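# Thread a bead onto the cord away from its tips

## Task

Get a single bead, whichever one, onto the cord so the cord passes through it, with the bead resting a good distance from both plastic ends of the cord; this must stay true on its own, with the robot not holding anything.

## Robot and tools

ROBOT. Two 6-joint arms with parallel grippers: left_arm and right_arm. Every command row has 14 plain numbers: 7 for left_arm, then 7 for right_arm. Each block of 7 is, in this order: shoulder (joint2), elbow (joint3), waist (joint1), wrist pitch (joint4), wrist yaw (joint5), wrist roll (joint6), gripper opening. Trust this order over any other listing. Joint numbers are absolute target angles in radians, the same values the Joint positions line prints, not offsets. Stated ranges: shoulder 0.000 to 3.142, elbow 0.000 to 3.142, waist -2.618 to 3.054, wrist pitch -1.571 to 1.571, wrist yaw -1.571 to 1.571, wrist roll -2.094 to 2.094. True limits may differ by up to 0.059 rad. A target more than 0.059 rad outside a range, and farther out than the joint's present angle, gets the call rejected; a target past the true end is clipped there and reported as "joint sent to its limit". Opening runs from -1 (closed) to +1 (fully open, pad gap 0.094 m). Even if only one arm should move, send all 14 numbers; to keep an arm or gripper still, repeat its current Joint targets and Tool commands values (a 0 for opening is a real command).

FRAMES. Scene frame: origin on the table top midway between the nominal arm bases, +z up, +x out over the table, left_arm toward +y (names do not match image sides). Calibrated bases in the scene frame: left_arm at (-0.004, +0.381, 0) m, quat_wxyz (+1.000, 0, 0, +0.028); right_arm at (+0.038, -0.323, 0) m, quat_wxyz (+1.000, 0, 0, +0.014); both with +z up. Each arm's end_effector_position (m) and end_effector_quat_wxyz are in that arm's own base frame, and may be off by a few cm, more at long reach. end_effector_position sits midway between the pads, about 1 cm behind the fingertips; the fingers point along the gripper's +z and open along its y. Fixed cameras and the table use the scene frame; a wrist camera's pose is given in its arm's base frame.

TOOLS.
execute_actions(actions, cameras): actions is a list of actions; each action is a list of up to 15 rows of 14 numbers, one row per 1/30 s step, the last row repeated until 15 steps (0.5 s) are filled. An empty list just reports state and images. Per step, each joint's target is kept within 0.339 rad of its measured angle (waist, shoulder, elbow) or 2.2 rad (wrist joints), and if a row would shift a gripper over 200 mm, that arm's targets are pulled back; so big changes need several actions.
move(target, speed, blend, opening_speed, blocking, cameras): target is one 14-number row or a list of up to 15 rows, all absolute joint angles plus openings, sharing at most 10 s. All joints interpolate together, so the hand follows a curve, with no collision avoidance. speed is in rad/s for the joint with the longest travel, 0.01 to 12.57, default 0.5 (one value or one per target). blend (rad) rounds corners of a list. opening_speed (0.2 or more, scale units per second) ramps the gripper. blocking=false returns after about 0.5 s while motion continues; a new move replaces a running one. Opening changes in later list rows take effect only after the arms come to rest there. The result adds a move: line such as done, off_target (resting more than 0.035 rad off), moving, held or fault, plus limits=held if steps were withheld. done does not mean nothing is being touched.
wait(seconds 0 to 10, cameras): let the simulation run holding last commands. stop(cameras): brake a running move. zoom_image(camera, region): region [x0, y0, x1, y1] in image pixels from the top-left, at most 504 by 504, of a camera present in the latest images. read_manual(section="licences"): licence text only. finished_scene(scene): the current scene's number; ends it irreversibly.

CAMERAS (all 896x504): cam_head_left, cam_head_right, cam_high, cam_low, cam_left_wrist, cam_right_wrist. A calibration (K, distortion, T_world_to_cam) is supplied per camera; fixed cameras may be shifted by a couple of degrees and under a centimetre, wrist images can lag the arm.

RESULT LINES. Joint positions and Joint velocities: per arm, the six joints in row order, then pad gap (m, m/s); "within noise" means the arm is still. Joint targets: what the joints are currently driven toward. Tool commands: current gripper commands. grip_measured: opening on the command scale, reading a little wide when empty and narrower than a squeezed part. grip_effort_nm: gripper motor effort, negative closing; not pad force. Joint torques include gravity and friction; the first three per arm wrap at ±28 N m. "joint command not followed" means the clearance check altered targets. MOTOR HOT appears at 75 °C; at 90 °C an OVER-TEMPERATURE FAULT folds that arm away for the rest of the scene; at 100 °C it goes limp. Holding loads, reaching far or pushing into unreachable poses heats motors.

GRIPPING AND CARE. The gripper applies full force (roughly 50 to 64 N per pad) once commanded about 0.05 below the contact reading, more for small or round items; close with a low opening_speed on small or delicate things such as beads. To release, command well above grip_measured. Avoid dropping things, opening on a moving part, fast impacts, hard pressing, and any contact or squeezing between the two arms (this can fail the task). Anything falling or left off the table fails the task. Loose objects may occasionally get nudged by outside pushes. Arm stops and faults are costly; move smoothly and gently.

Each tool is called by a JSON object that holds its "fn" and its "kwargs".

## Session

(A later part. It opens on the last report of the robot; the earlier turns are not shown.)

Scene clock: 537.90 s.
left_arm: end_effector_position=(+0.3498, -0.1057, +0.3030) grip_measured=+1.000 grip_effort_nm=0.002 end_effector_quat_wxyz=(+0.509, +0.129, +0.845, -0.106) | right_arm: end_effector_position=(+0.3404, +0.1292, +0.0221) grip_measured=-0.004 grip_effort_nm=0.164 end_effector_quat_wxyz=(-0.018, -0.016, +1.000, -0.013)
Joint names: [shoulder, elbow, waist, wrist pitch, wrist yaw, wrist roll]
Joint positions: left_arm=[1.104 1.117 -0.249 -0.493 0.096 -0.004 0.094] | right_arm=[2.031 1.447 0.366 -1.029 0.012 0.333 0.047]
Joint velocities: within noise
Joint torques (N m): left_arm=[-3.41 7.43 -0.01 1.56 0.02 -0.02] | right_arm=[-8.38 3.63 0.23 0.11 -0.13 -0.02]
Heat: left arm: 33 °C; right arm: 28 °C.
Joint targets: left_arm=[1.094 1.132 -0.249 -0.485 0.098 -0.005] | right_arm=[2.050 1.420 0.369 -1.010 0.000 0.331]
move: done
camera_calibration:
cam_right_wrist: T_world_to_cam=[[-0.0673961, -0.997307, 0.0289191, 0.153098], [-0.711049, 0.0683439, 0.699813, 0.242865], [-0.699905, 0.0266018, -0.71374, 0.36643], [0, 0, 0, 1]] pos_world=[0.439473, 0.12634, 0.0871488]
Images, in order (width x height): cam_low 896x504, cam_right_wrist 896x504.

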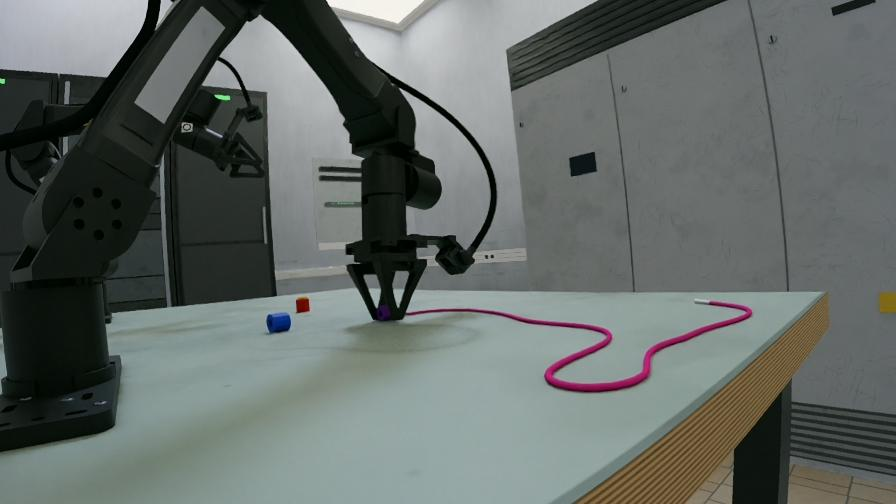

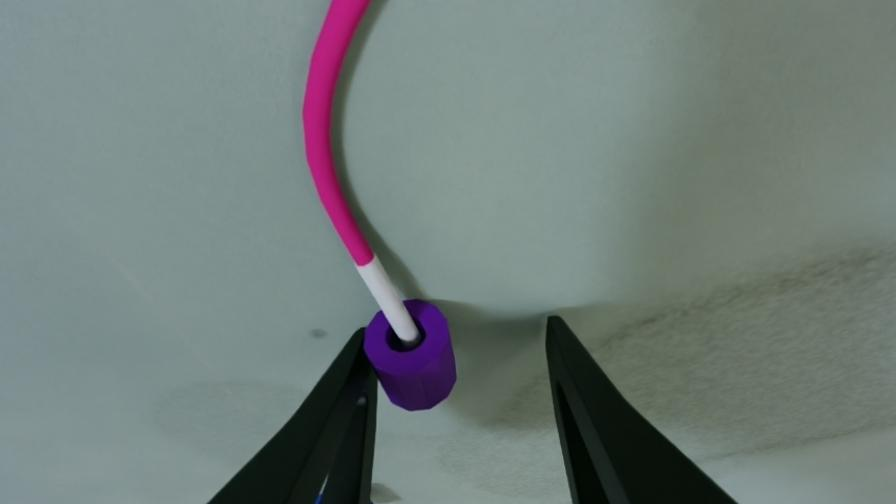

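{"fn": "move", "kwargs": {"target": [[1.094, 1.132, -0.249, -0.485, 0.098, -0.005, 1.0, 1.950, 1.536, 0.366, -1.13, 0.0, 0.335, 0.0], [1.094, 1.132, -0.249, -0.485, 0.098, -0.005, 1.0, 2.249, 1.97, 0.346, -1.281, 0.0, 0.354, 0.0]], "speed": 0.5, "blend": 0.05, "cameras": ["cam_low", "cam_right_wrist", "cam_high"]}}

Scene clock: 577.70 s.
left_arm: end_effector_position=(+0.3498, -0.1057, +0.3030) grip_measured=+1.000 grip_effort_nm=0.007 end_effector_quat_wxyz=(+0.509, +0.129, +0.845, -0.106) | right_arm: end_effector_position=(+0.4067, +0.1509, +0.0638) grip_measured=-0.003 grip_effort_nm=0.129 end_effector_quat_wxyz=(+0.002, -0.003, +1.000, -0.001)
Joint names: [shoulder, elbow, waist, wrist pitch, wrist yaw, wrist roll]
Joint positions: left_arm=[1.104 1.117 -0.249 -0.493 0.096 -0.004 0.094] | right_arm=[2.229 1.928 0.354 -1.267 0.003 0.348 0.047]
Joint velocities: within noise
Joint torques (N m): left_arm=[-3.4 7.42 -0.01 1.57 0.02 -0.02] | right_arm=[-10.28 9.26 -0.75 -0.12 -0.05 0.08]
Heat: left arm: 33 °C; right arm: 29 °C.
Joint targets: left_arm=[1.094 1.132 -0.249 -0.485 0.098 -0.005] | right_arm=[2.249 1.970 0.346 -1.281 0.000 0.354]
move: off_target (right_arm); right_arm: the elbow is farthest, 0.042 rad from its target
camera_calibration:
cam_right_wrist: T_world_to_cam=[[-0.0940251, -0.995568, 0.00172467, 0.190271], [-0.736045, 0.070681, 0.673233, 0.270838], [-0.670371, 0.0620314, -0.739429, 0.426314], [0, 0, 0, 1]] pos_world=[0.503027, 0.14384, 0.132563]
Images, in order (width x height): cam_high 896x504, cam_low 896x504, cam_right_wrist 896x504.

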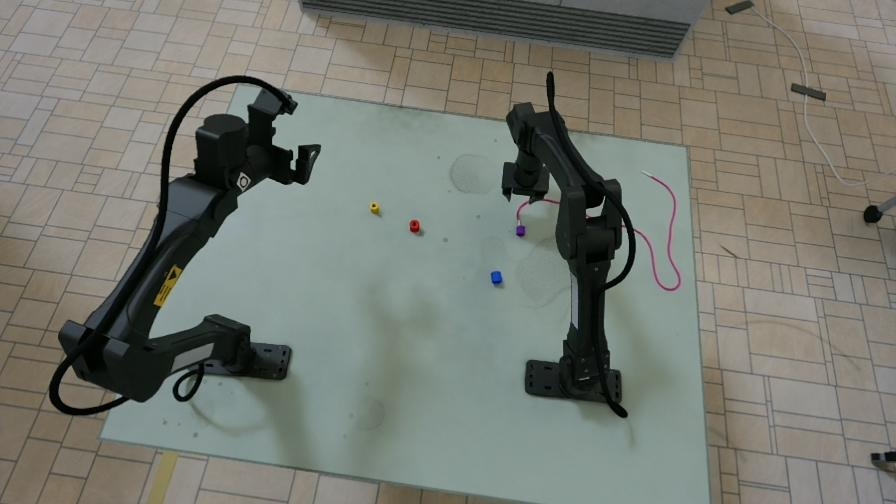

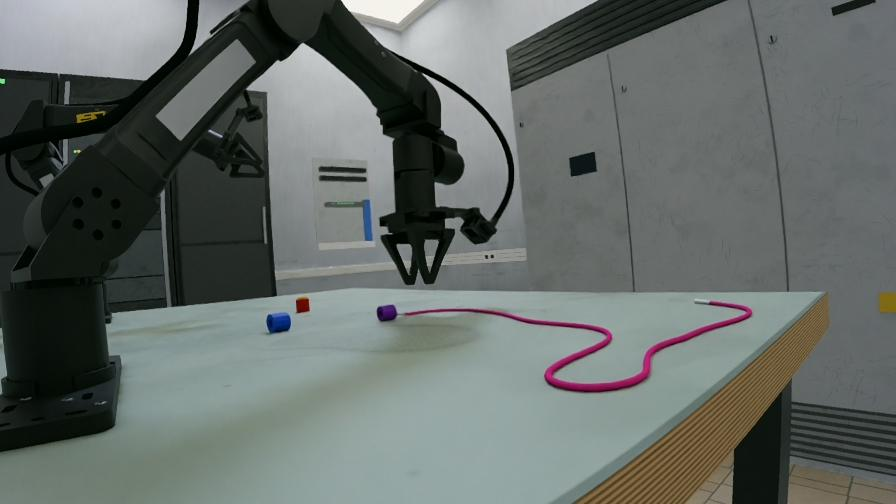

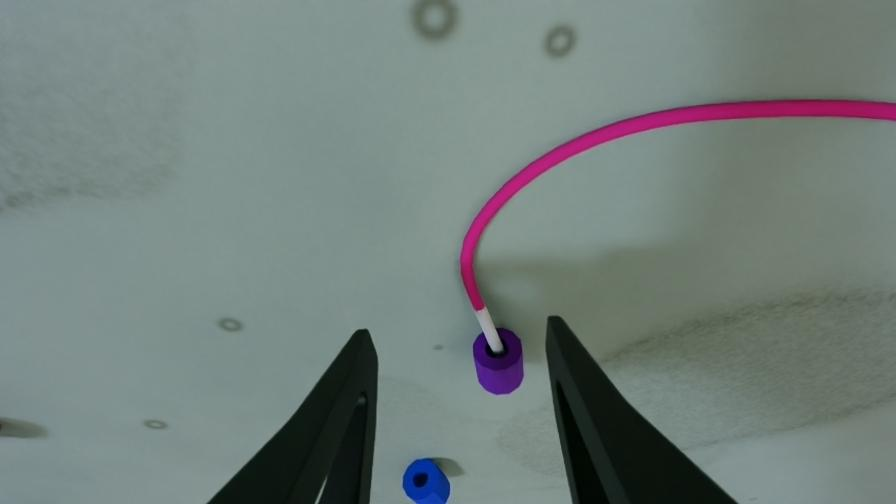

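{"fn": "move", "kwargs": {"target": [1.094, 1.132, -0.249, -0.485, 0.098, -0.005, 1.0, 2.269, 1.782, 0.346, -1.081, 0.0, 0.354, 0.0], "speed": 0.3, "cameras": ["cam_low", "cam_right_wrist"]}}

{"fn": "zoom_image", "kwargs": {"camera": "cam_low", "region": [340, 260, 470, 340]}}

Scene clock: 601.67 s.
left_arm: end_effector_position=(+0.3498, -0.1057, +0.3030) grip_measured=+1.000 grip_effort_nm=0.007 end_effector_quat_wxyz=(+0.509, +0.129, +0.845, -0.106) | right_arm: end_effector_position=(+0.4057, +0.1498, +0.0248) grip_measured=-0.003 grip_effort_nm=0.129 end_effector_quat_wxyz=(+0.000, -0.002, +1.000, -0.001)
Joint names: [shoulder, elbow, waist, wrist pitch, wrist yaw, wrist roll]
Joint positions: left_arm=[1.104 1.117 -0.249 -0.493 0.096 -0.004 0.094] | right_arm=[2.249 1.805 0.352 -1.127 0.002 0.348 0.047]
Joint velocities: within noise
Joint torques (N m): left_arm=[-3.4 7.43 0.02 1.57 0.02 -0.02] | right_arm=[-10.4 4.15 -0.55 0.48 -0.02 0.08]
Heat: left arm: 33 °C; right arm: 32 °C.
Joint targets: left_arm=[1.094 1.132 -0.249 -0.485 0.098 -0.005] | right_arm=[2.269 1.782 0.346 -1.081 0.000 0.354]
move: off_target (right_arm); right_arm: the wrist pitch is farthest, 0.046 rad from its target
camera_calibration:
cam_right_wrist: T_world_to_cam=[[-0.0966364, -0.995318, 0.00195932, 0.190222], [-0.733629, 0.0725588, 0.675666, 0.295099], [-0.672644, 0.0638565, -0.737205, 0.397476], [0, 0, 0, 1]] pos_world=[0.502235, 0.142538, 0.0932603]
Images, in order (width x height): cam_low 896x504, cam_right_wrist 896x504.

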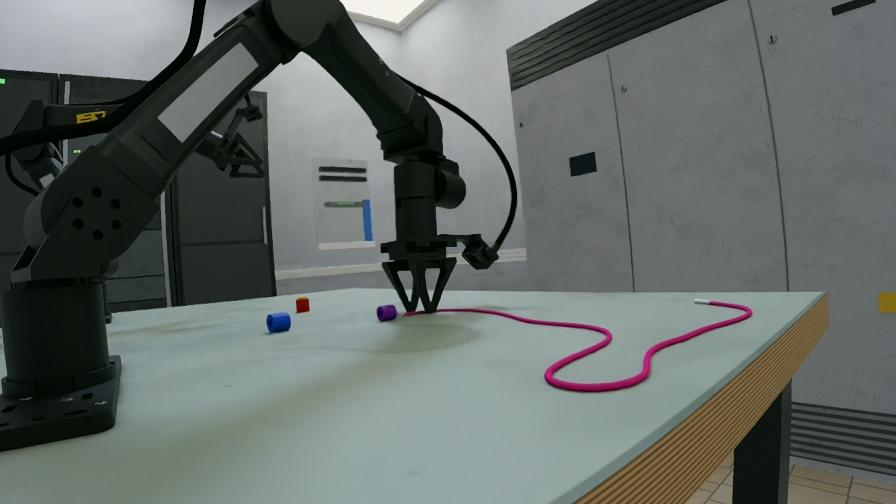

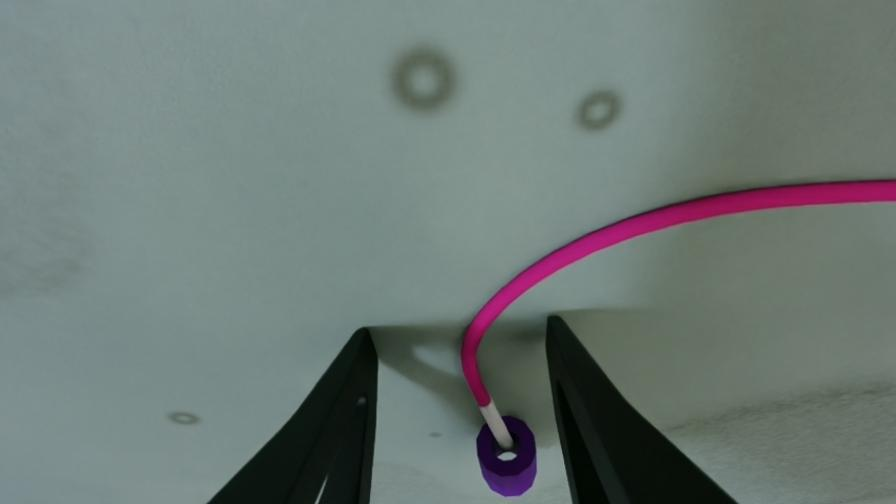

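Scaled by 3.877 from the camera's 896x504 image, which has a finer 1280x720 frame.

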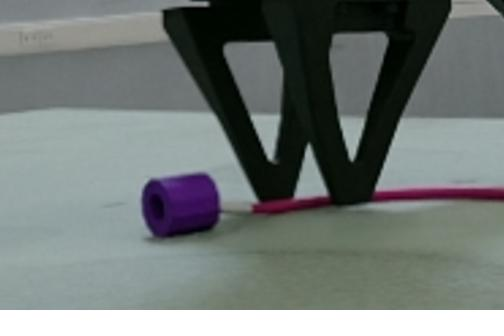

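{"fn": "move", "kwargs": {"target": [1.094, 1.132, -0.249, -0.485, 0.098, -0.005, 1.0, 2.269, 1.782, 0.346, -1.081, 0.0, 0.354, -0.96], "speed": 0.3, "opening_speed": 0.8, "cameras": ["cam_low", "cam_right_wrist"]}}

{"fn": "zoom_image", "kwargs": {"camera": "cam_low", "region": [340, 260, 470, 340]}}

Scene clock: 610.87 s.
left_arm: end_effector_position=(+0.3498, -0.1057, +0.3030) grip_measured=+1.000 grip_effort_nm=0.002 end_effector_quat_wxyz=(+0.509, +0.129, +0.845, -0.106) | right_arm: end_effector_position=(+0.4103, +0.1531, +0.0248) grip_measured=-0.944 grip_effort_nm=-0.955 end_effector_quat_wxyz=(+0.009, -0.002, +1.000, +0.007)
Joint names: [shoulder, elbow, waist, wrist pitch, wrist yaw, wrist roll]
Joint positions: left_arm=[1.104 1.117 -0.249 -0.493 0.096 -0.004 0.094] | right_arm=[2.249 1.805 0.352 -1.105 -0.006 0.349 0.003]
Joint velocities: within noise
Joint torques (N m): left_arm=[-3.38 7.42 -0.01 1.57 0.02 -0.02] | right_arm=[-10.37 4.21 -0.62 0.29 0.05 0.08]
Heat: left arm: 33 °C; right arm: 30 °C.
Joint targets: left_arm=[1.094 1.132 -0.249 -0.485 0.098 -0.005] | right_arm=[2.269 1.782 0.346 -1.081 0.000 0.354]
move: done
camera_calibration:
cam_right_wrist: T_world_to_cam=[[-0.0968912, -0.995184, -0.0148295, 0.194397], [-0.745683, 0.0627151, 0.663343, 0.305077], [-0.659218, 0.0753302, -0.748169, 0.393425], [0, 0, 0, 1]] pos_world=[0.505679, 0.144691, 0.0948603]
Images, in order (width x height): cam_low 896x504, cam_right_wrist 896x504.

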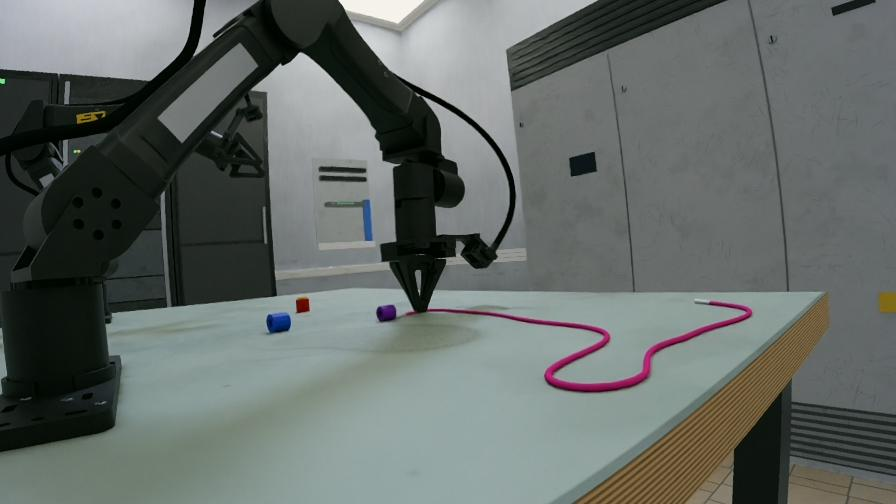

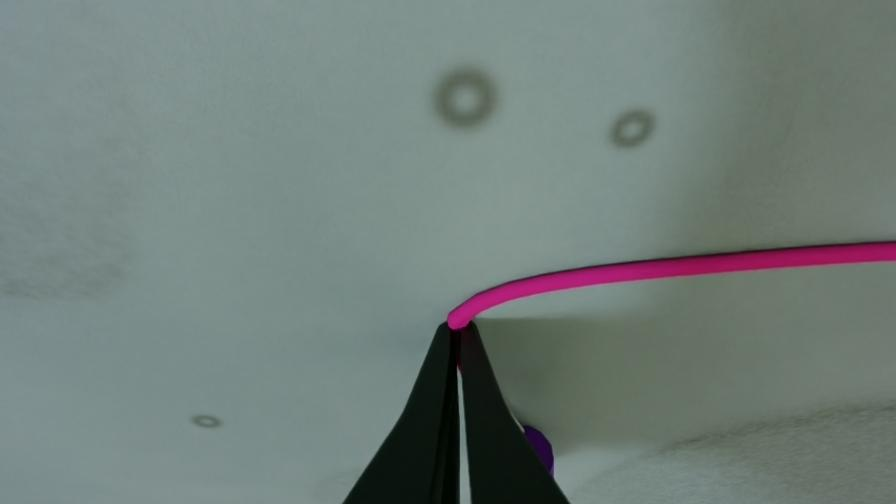

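Scaled by 3.877 from the camera's 896x504 image, which has a finer 1280x720 frame.

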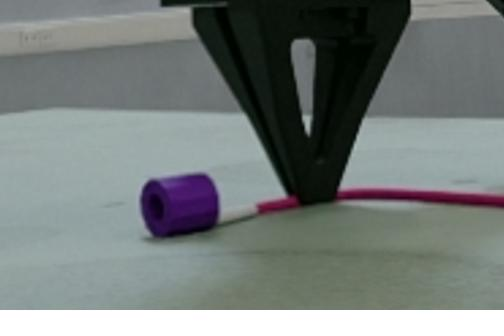

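{"fn": "move", "kwargs": {"target": [[1.094, 1.132, -0.249, -0.485, 0.098, -0.005, 1.0, 2.355, 2.03, 0.346, -1.236, 0.0, 0.354, -0.96], [1.094, 1.132, -0.249, -0.485, 0.098, -0.005, 1.0, 1.93, 1.885, 0.346, -1.55, 0.0, 0.354, -0.96]], "speed": 0.4, "blend": 0.03}}

{"fn": "zoom_image", "kwargs": {"camera": "cam_low", "region": [300, 180, 480, 340]}}

Scene clock: 631.03 s.
left_arm: end_effector_position=(+0.3498, -0.1057, +0.3030) grip_measured=+1.000 grip_effort_nm=0.002 end_effector_quat_wxyz=(+0.509, +0.129, +0.845, -0.106) | right_arm: end_effector_position=(+0.3402, +0.1273, +0.1604) grip_measured=-0.950 grip_effort_nm=-1.057 end_effector_quat_wxyz=(-0.011, -0.002, +1.000, -0.001)
Joint names: [shoulder, elbow, waist, wrist pitch, wrist yaw, wrist roll]
Joint positions: left_arm=[1.104 1.117 -0.249 -0.493 0.096 -0.004 0.094] | right_arm=[1.961 1.905 0.352 -1.535 -0.006 0.349 0.002]
Joint velocities: within noise
Joint torques (N m): left_arm=[-3.38 7.43 0.01 1.57 0.03 -0.02] | right_arm=[-12.03 4.51 -0.58 -0.19 0.05 0.07]
Heat: left arm: 33 °C; right arm: 30 °C.
Joint targets: left_arm=[1.094 1.132 -0.249 -0.485 0.098 -0.005] | right_arm=[1.930 1.885 0.346 -1.550 0.000 0.354]
move: done
camera_calibration:
cam_right_wrist: T_world_to_cam=[[-0.0970513, -0.995273, 0.00354894, 0.161102], [-0.718758, 0.0725534, 0.691464, 0.149549], [-0.688453, 0.0645567, -0.722402, 0.457803], [0, 0, 0, 1]] pos_world=[0.4383, 0.119936, 0.226739]

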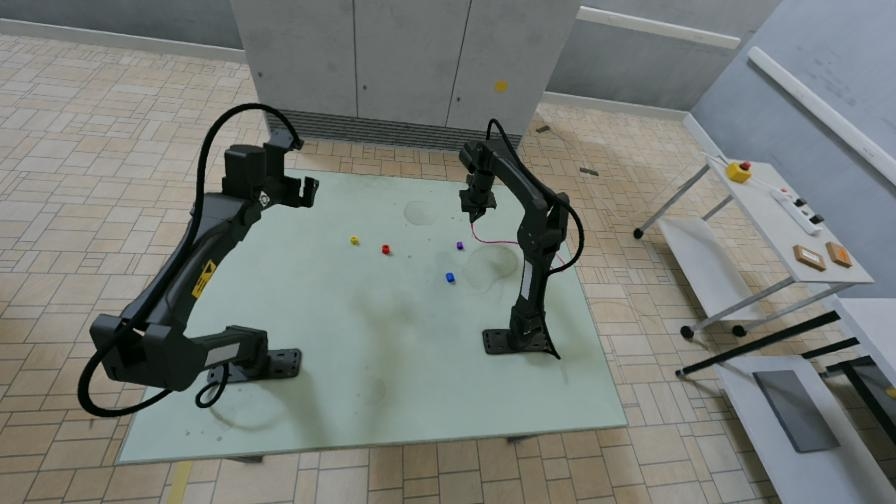

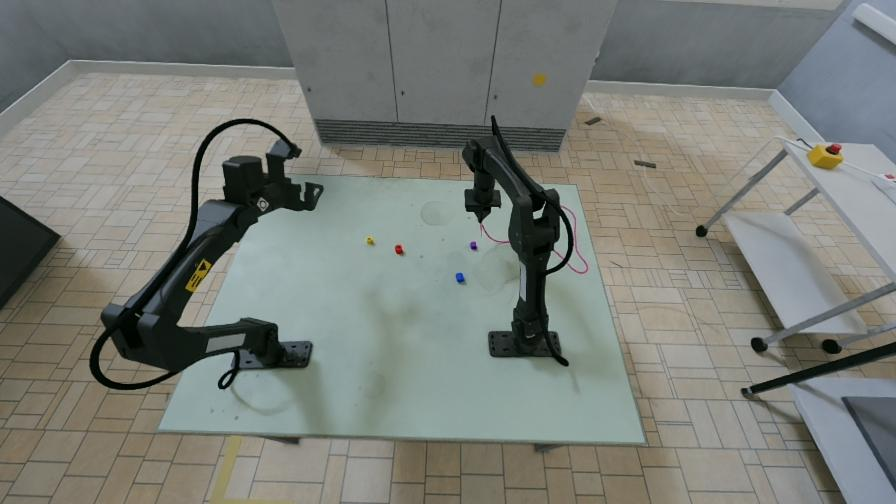

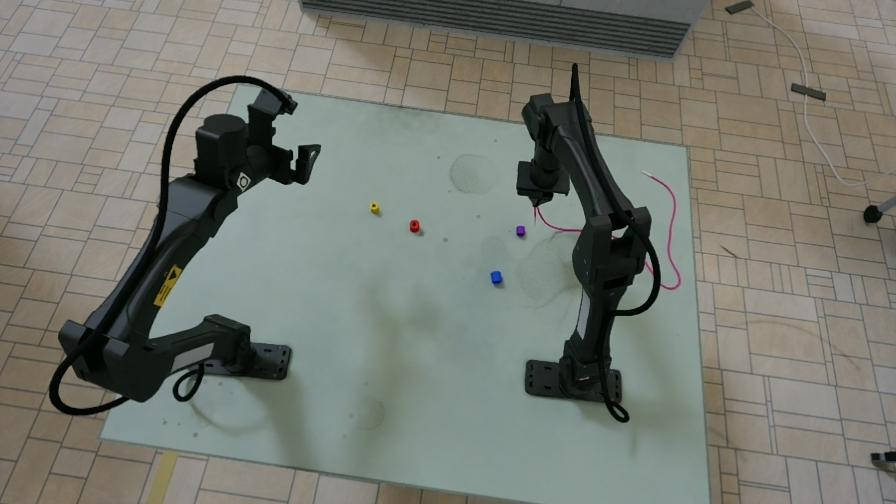

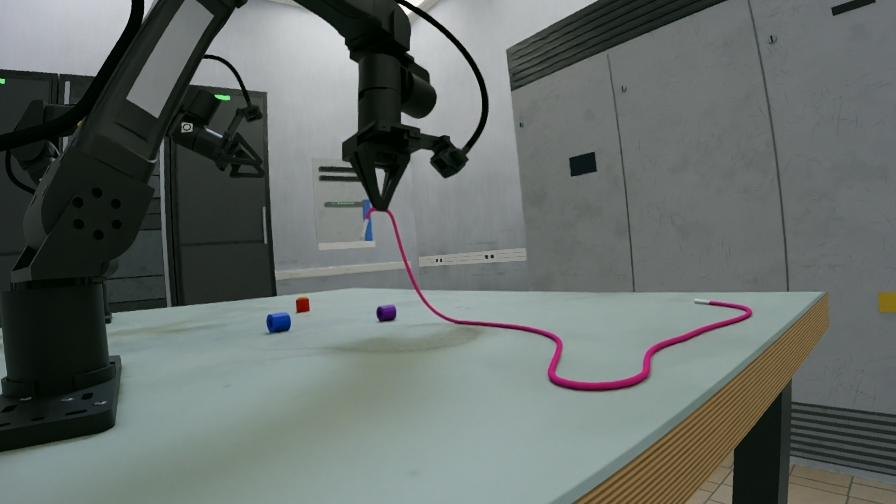

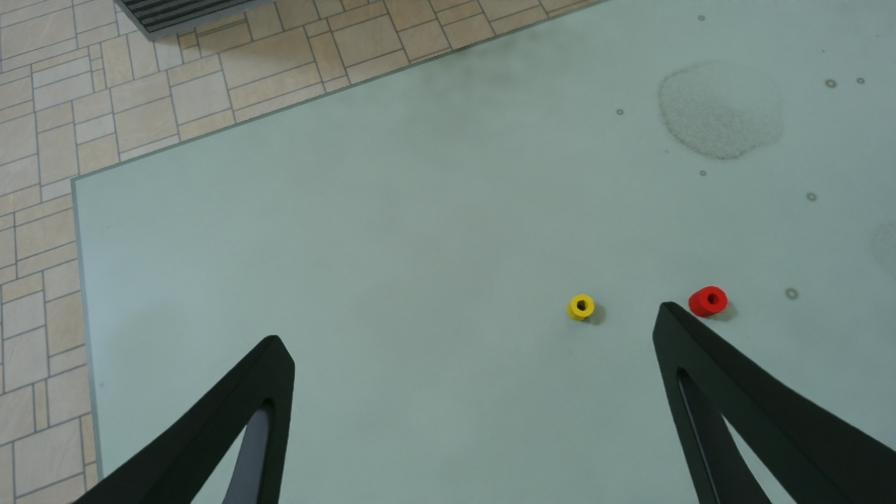

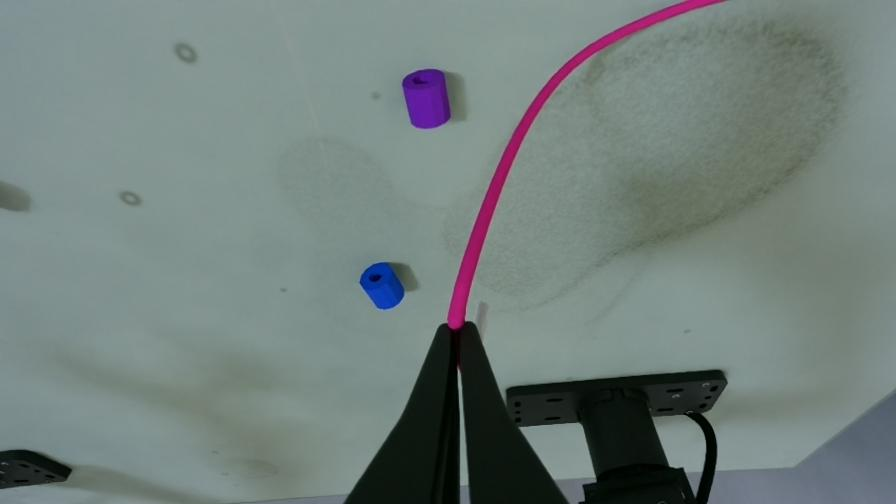

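Scaled by 2.800 from the camera's 896x504 image, which has a finer 1280x720 frame.

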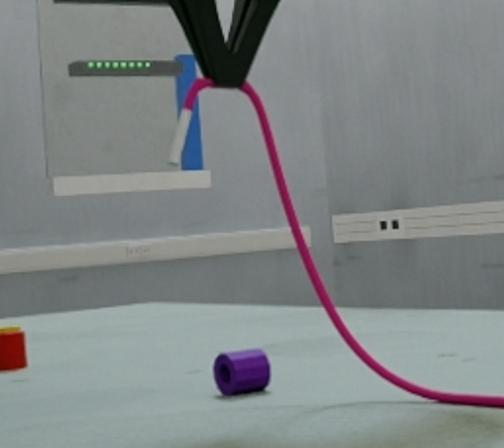

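{"fn": "move", "kwargs": {"target": [1.094, 1.132, -0.249, -0.485, 0.098, -0.005, 1.0, 1.44, 0.65, 0.35, 0.80, 0.0, 0.0, -0.96], "speed": 0.7, "cameras": ["cam_low", "cam_right_wrist", "cam_high", "cam_head_right"]}}

{"fn": "zoom_image", "kwargs": {"camera": "cam_low", "region": [340, 80, 600, 340]}}

{"fn": "zoom_image", "kwargs": {"camera": "cam_high", "region": [470, 90, 700, 300]}}

Scene clock: 747.67 s.
left_arm: end_effector_position=(+0.3498, -0.1057, +0.3030) grip_measured=+1.000 grip_effort_nm=-0.002 end_effector_quat_wxyz=(+0.509, +0.129, +0.845, -0.106) | right_arm: end_effector_position=(+0.4272, +0.1592, +0.2353) grip_measured=-0.950 grip_effort_nm=-1.057 end_effector_quat_wxyz=(+0.680, -0.126, +0.712, +0.126)
Joint names: [shoulder, elbow, waist, wrist pitch, wrist yaw, wrist roll]
Joint positions: left_arm=[1.104 1.117 -0.249 -0.493 0.096 -0.004 0.094] | right_arm=[1.474 0.669 0.352 0.76 -0.006 0.007 0.002]
Joint velocities: within noise
Joint torques (N m): left_arm=[-3.4 7.43 0.02 1.56 0.02 -0.01] | right_arm=[-8.5 5.35 -0.21 2.21 0.04 -0.04]
Heat: left arm: 33 °C; right arm: 33 °C.
Joint targets: left_arm=[1.094 1.132 -0.249 -0.485 0.098 -0.005] | right_arm=[1.440 0.650 0.350 0.800 0.000 0.000]
move: off_target (right_arm); right_arm: the wrist pitch is farthest, 0.040 rad from its target
camera_calibration:
cam_right_wrist: T_world_to_cam=[[0.34363, -0.932868, -0.108052, 0.0289979], [-0.691506, -0.173501, -0.701225, 0.513181], [0.635404, 0.31568, -0.704704, -0.0400568], [0, 0, 0, 1]] pos_world=[0.370356, 0.128734, 0.334761]
Images, in order (width x height): cam_head_right 896x504, cam_high 896x504, cam_low 896x504, cam_right_wrist 896x504.

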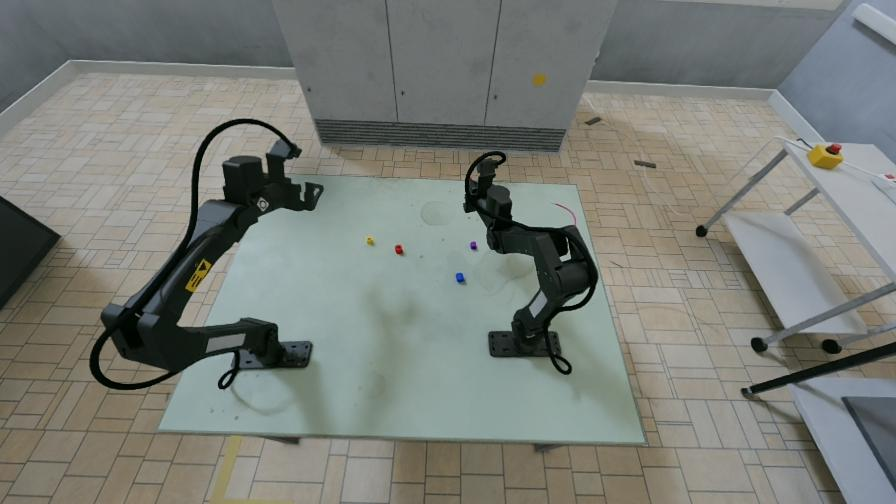

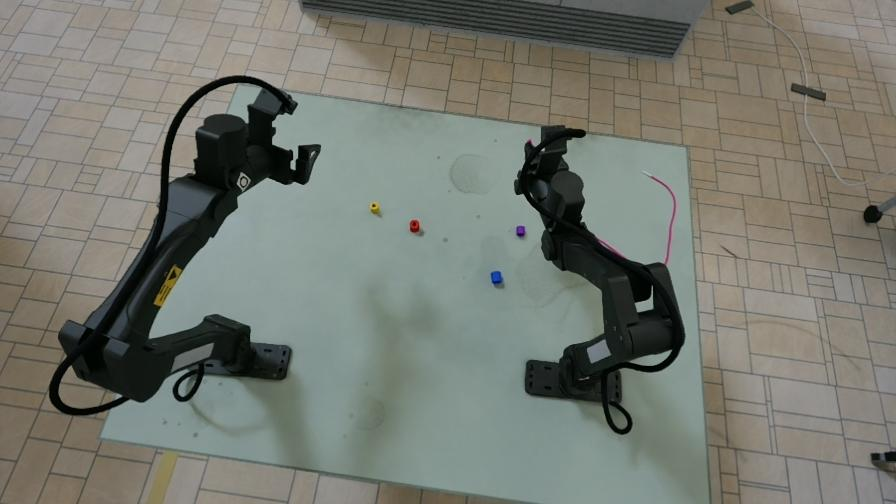

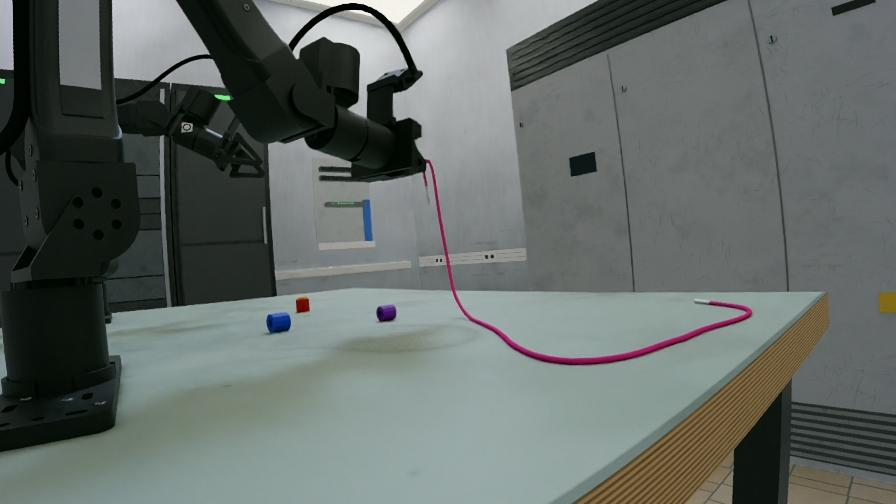

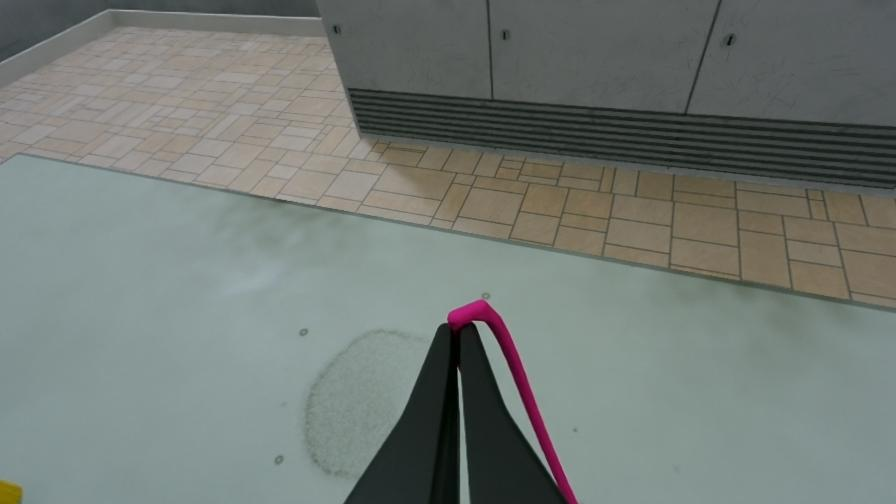

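Scaled by 1.938 from the camera's 896x504 image, which has a finer 1280x720 frame.

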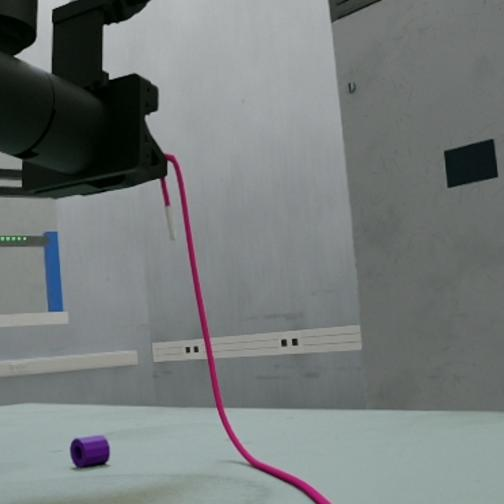

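Scaled by 2.191 from the camera's 896x504 image, which has a finer 1280x720 frame.

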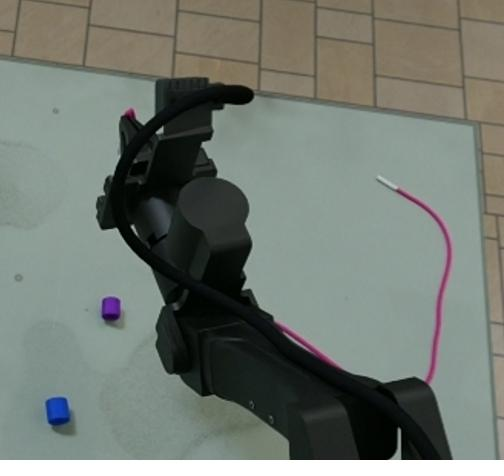

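{"fn": "move", "kwargs": {"target": [[1.094, 1.132, -0.249, -0.485, 0.098, -0.005, 1.0, 1.44, 0.65, 0.95, 0.80, 0.0, 0.3, -0.96], [1.094, 1.132, -0.249, -0.485, 0.098, -0.005, 1.0, 2.274, 2.17, 0.995, -1.45, 0.0, 0.93, -0.96]], "speed": 0.7, "blend": 0.1, "cameras": ["cam_low", "cam_right_wrist", "cam_high", "cam_head_right"]}}

Scene clock: 846.13 s.
left_arm: end_effector_position=(+0.3498, -0.1057, +0.3030) grip_measured=+1.000 grip_effort_nm=0.012 end_effector_quat_wxyz=(+0.509, +0.129, +0.845, -0.106) | right_arm: end_effector_position=(+0.2419, +0.3683, +0.1047) grip_measured=-0.950 grip_effort_nm=-1.053 end_effector_quat_wxyz=(+0.004, -0.032, +0.999, +0.007)
Joint names: [shoulder, elbow, waist, wrist pitch, wrist yaw, wrist roll]
Joint positions: left_arm=[1.104 1.117 -0.249 -0.493 0.096 -0.004 0.094] | right_arm=[2.252 2.129 0.987 -1.431 -0.001 0.922 0.002]
Joint velocities: within noise
Joint torques (N m): left_arm=[-3.41 7.45 0.01 1.56 0.02 -0.02] | right_arm=[-10.4 9.24 0.8 -0.17 0 0.07]
Heat: left arm: 33 °C; right arm: 36 °C.
Joint targets: left_arm=[1.094 1.132 -0.249 -0.485 0.098 -0.005] | right_arm=[2.274 2.170 0.995 -1.450 0.000 0.930]
move: off_target (right_arm); right_arm: the elbow is farthest, 0.041 rad from its target
camera_calibration:
cam_right_wrist: T_world_to_cam=[[-0.0361229, -0.999241, -0.0145672, 0.380219], [-0.741482, 0.0170263, 0.670756, 0.128054], [-0.669999, 0.035031, -0.741535, 0.342674], [0, 0, 0, 1]] pos_world=[0.338276, 0.365746, 0.173751]
Images, in order (width x height): cam_head_right 896x504, cam_high 896x504, cam_low 896x504, cam_right_wrist 896x504.

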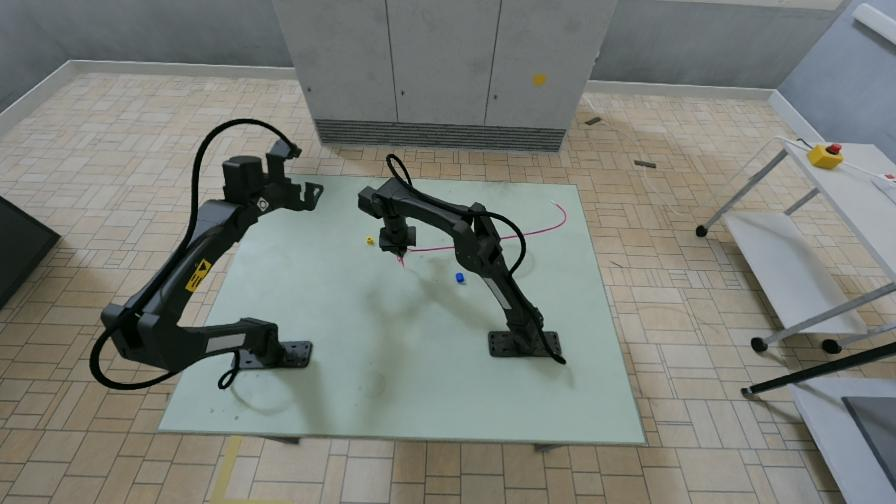

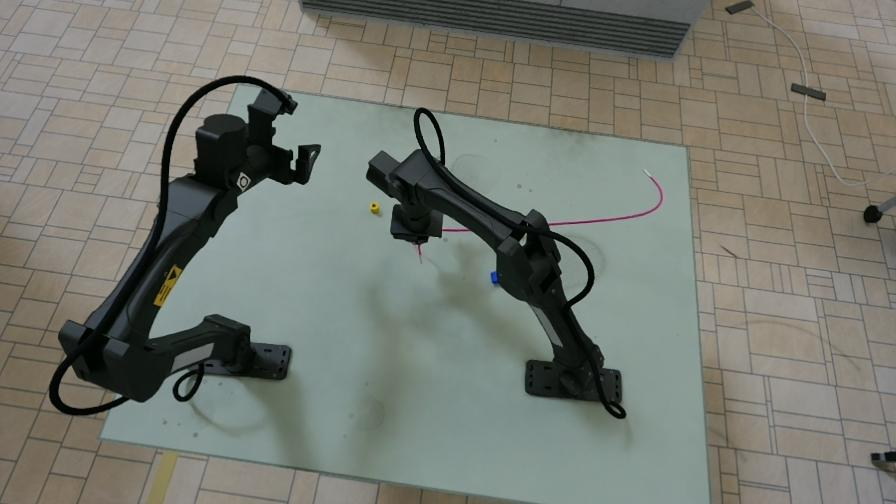

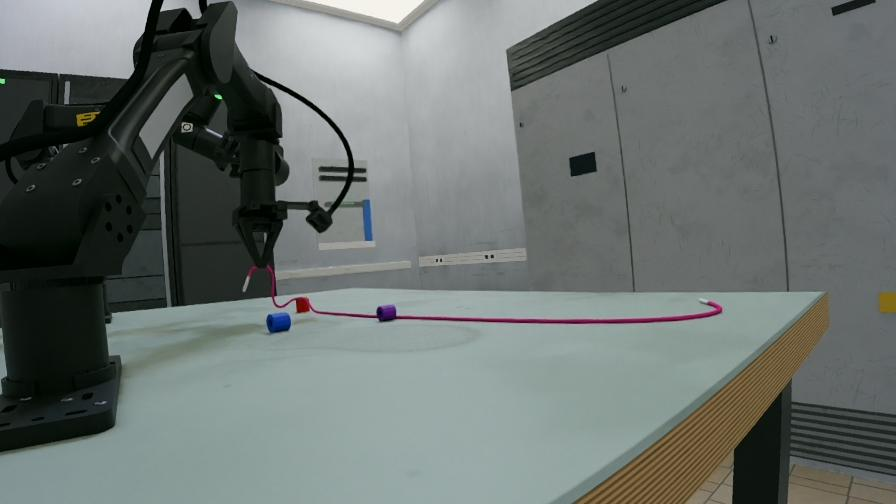

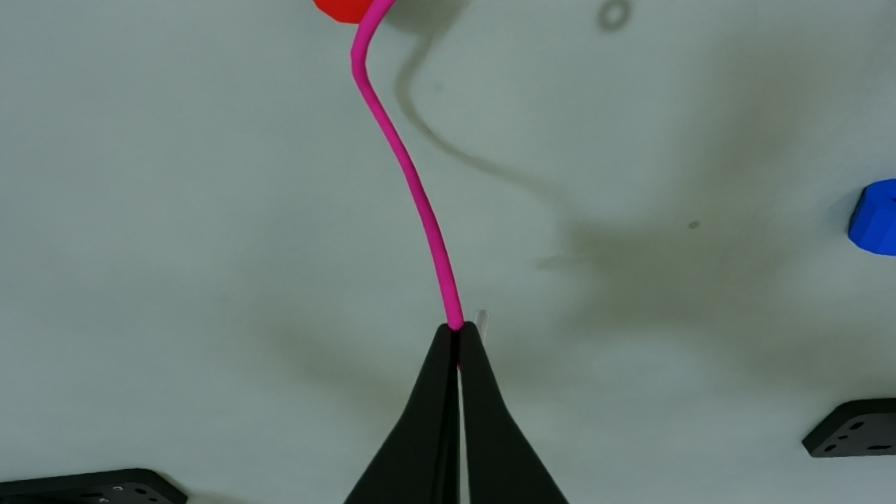

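{"fn": "move", "kwargs": {"target": [[1.094, 1.132, -0.249, -0.485, 0.098, -0.005, 1.0, 2.074, 1.812, 1.088, -1.265, 0.0, 1.026, -0.96], [1.094, 1.132, -0.249, -0.485, 0.098, -0.005, 1.0, 2.256, 1.764, 1.0, -1.078, 0.0, 0.945, -0.96]], "speed": [0.4, 0.2], "blend": 0.02, "cameras": ["cam_low", "cam_right_wrist", "cam_high"]}}

{"fn": "zoom_image", "kwargs": {"camera": "cam_high", "region": [350, 180, 560, 300]}}

{"fn": "zoom_image", "kwargs": {"camera": "cam_low", "region": [200, 250, 400, 350]}}

Scene clock: 869.60 s.
left_arm: end_effector_position=(+0.3498, -0.1057, +0.3030) grip_measured=+1.000 grip_effort_nm=-0.002 end_effector_quat_wxyz=(+0.509, +0.129, +0.845, -0.106) | right_arm: end_effector_position=(+0.2276, +0.3656, +0.0271) grip_measured=-0.950 grip_effort_nm=-1.053 end_effector_quat_wxyz=(-0.001, -0.030, +1.000, +0.006)
Joint names: [shoulder, elbow, waist, wrist pitch, wrist yaw, wrist roll]
Joint positions: left_arm=[1.104 1.117 -0.249 -0.493 0.096 -0.004 0.094] | right_arm=[2.23 1.784 1.008 -1.115 -0.009 0.948 0.002]
Joint velocities: within noise
Joint torques (N m): left_arm=[-3.4 7.43 0.01 1.57 0.02 -0.02] | right_arm=[-9.78 4.42 -0.73 0.41 0.04 -0.01]
Heat: left arm: 33 °C; right arm: 34 °C.
Joint targets: left_arm=[1.094 1.132 -0.249 -0.485 0.098 -0.005] | right_arm=[2.256 1.764 1.000 -1.078 0.000 0.945]
move: off_target (right_arm); right_arm: the wrist pitch is farthest, 0.037 rad from its target
camera_calibration:
cam_right_wrist: T_world_to_cam=[[-0.0407201, -0.999101, -0.0118052, 0.376764], [-0.734258, 0.0219088, 0.678517, 0.165839], [-0.677648, 0.0362974, -0.73449, 0.276681], [0, 0, 0, 1]] pos_world=[0.324603, 0.362749, 0.0951426]
Images, in order (width x height): cam_high 896x504, cam_low 896x504, cam_right_wrist 896x504.

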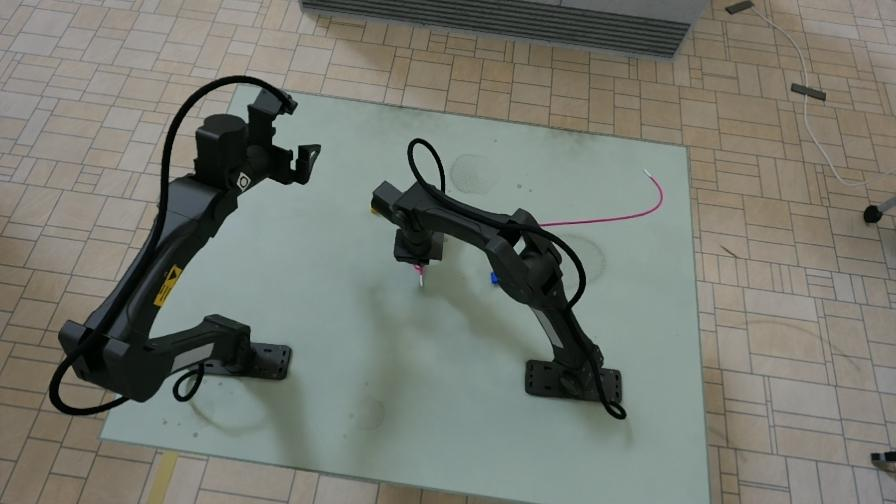

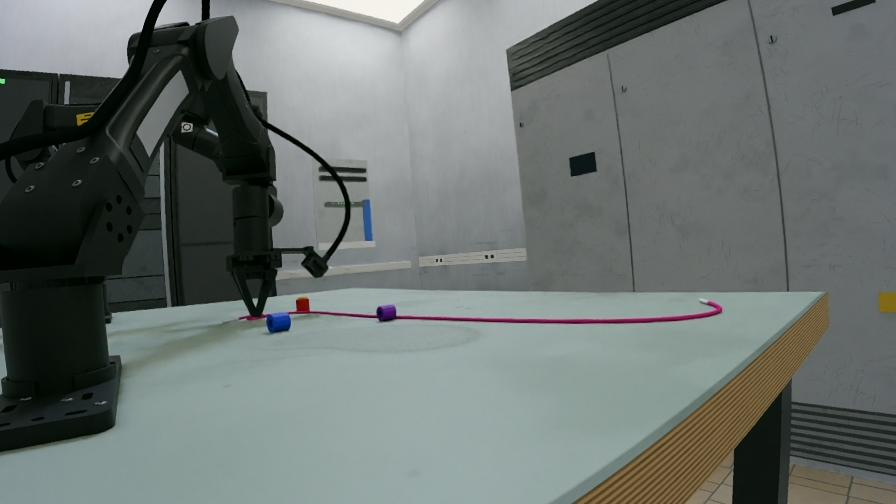

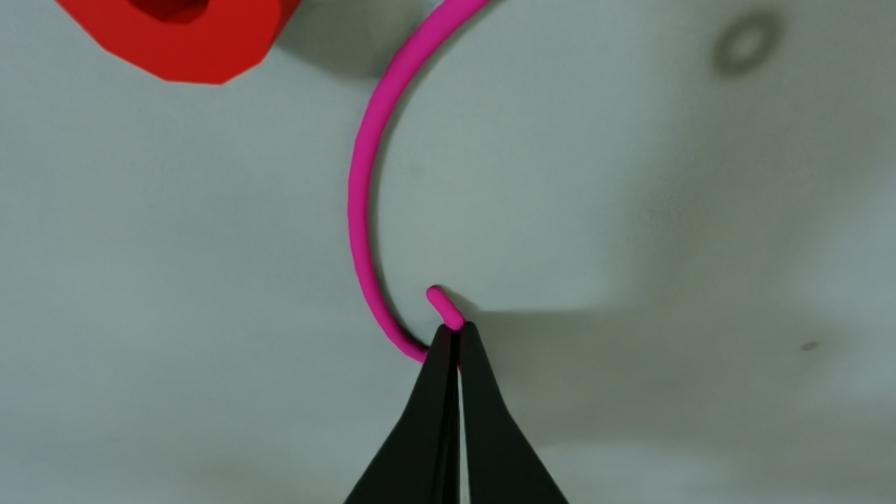

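Scaled by 2.400 from the camera's 896x504 image, which has a finer 1280x720 frame.

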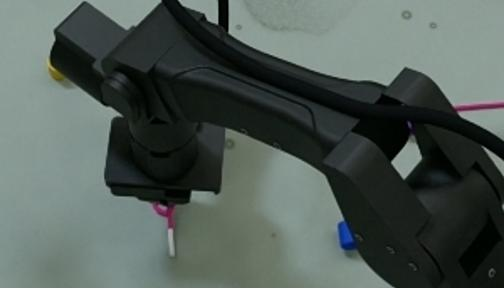

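Scaled by 2.520 from the camera's 896x504 image, which has a finer 1280x720 frame.

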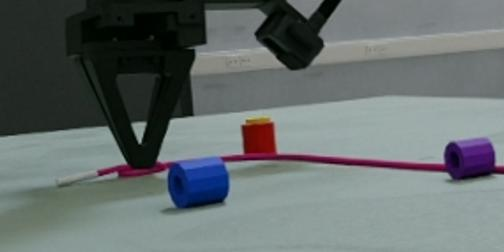

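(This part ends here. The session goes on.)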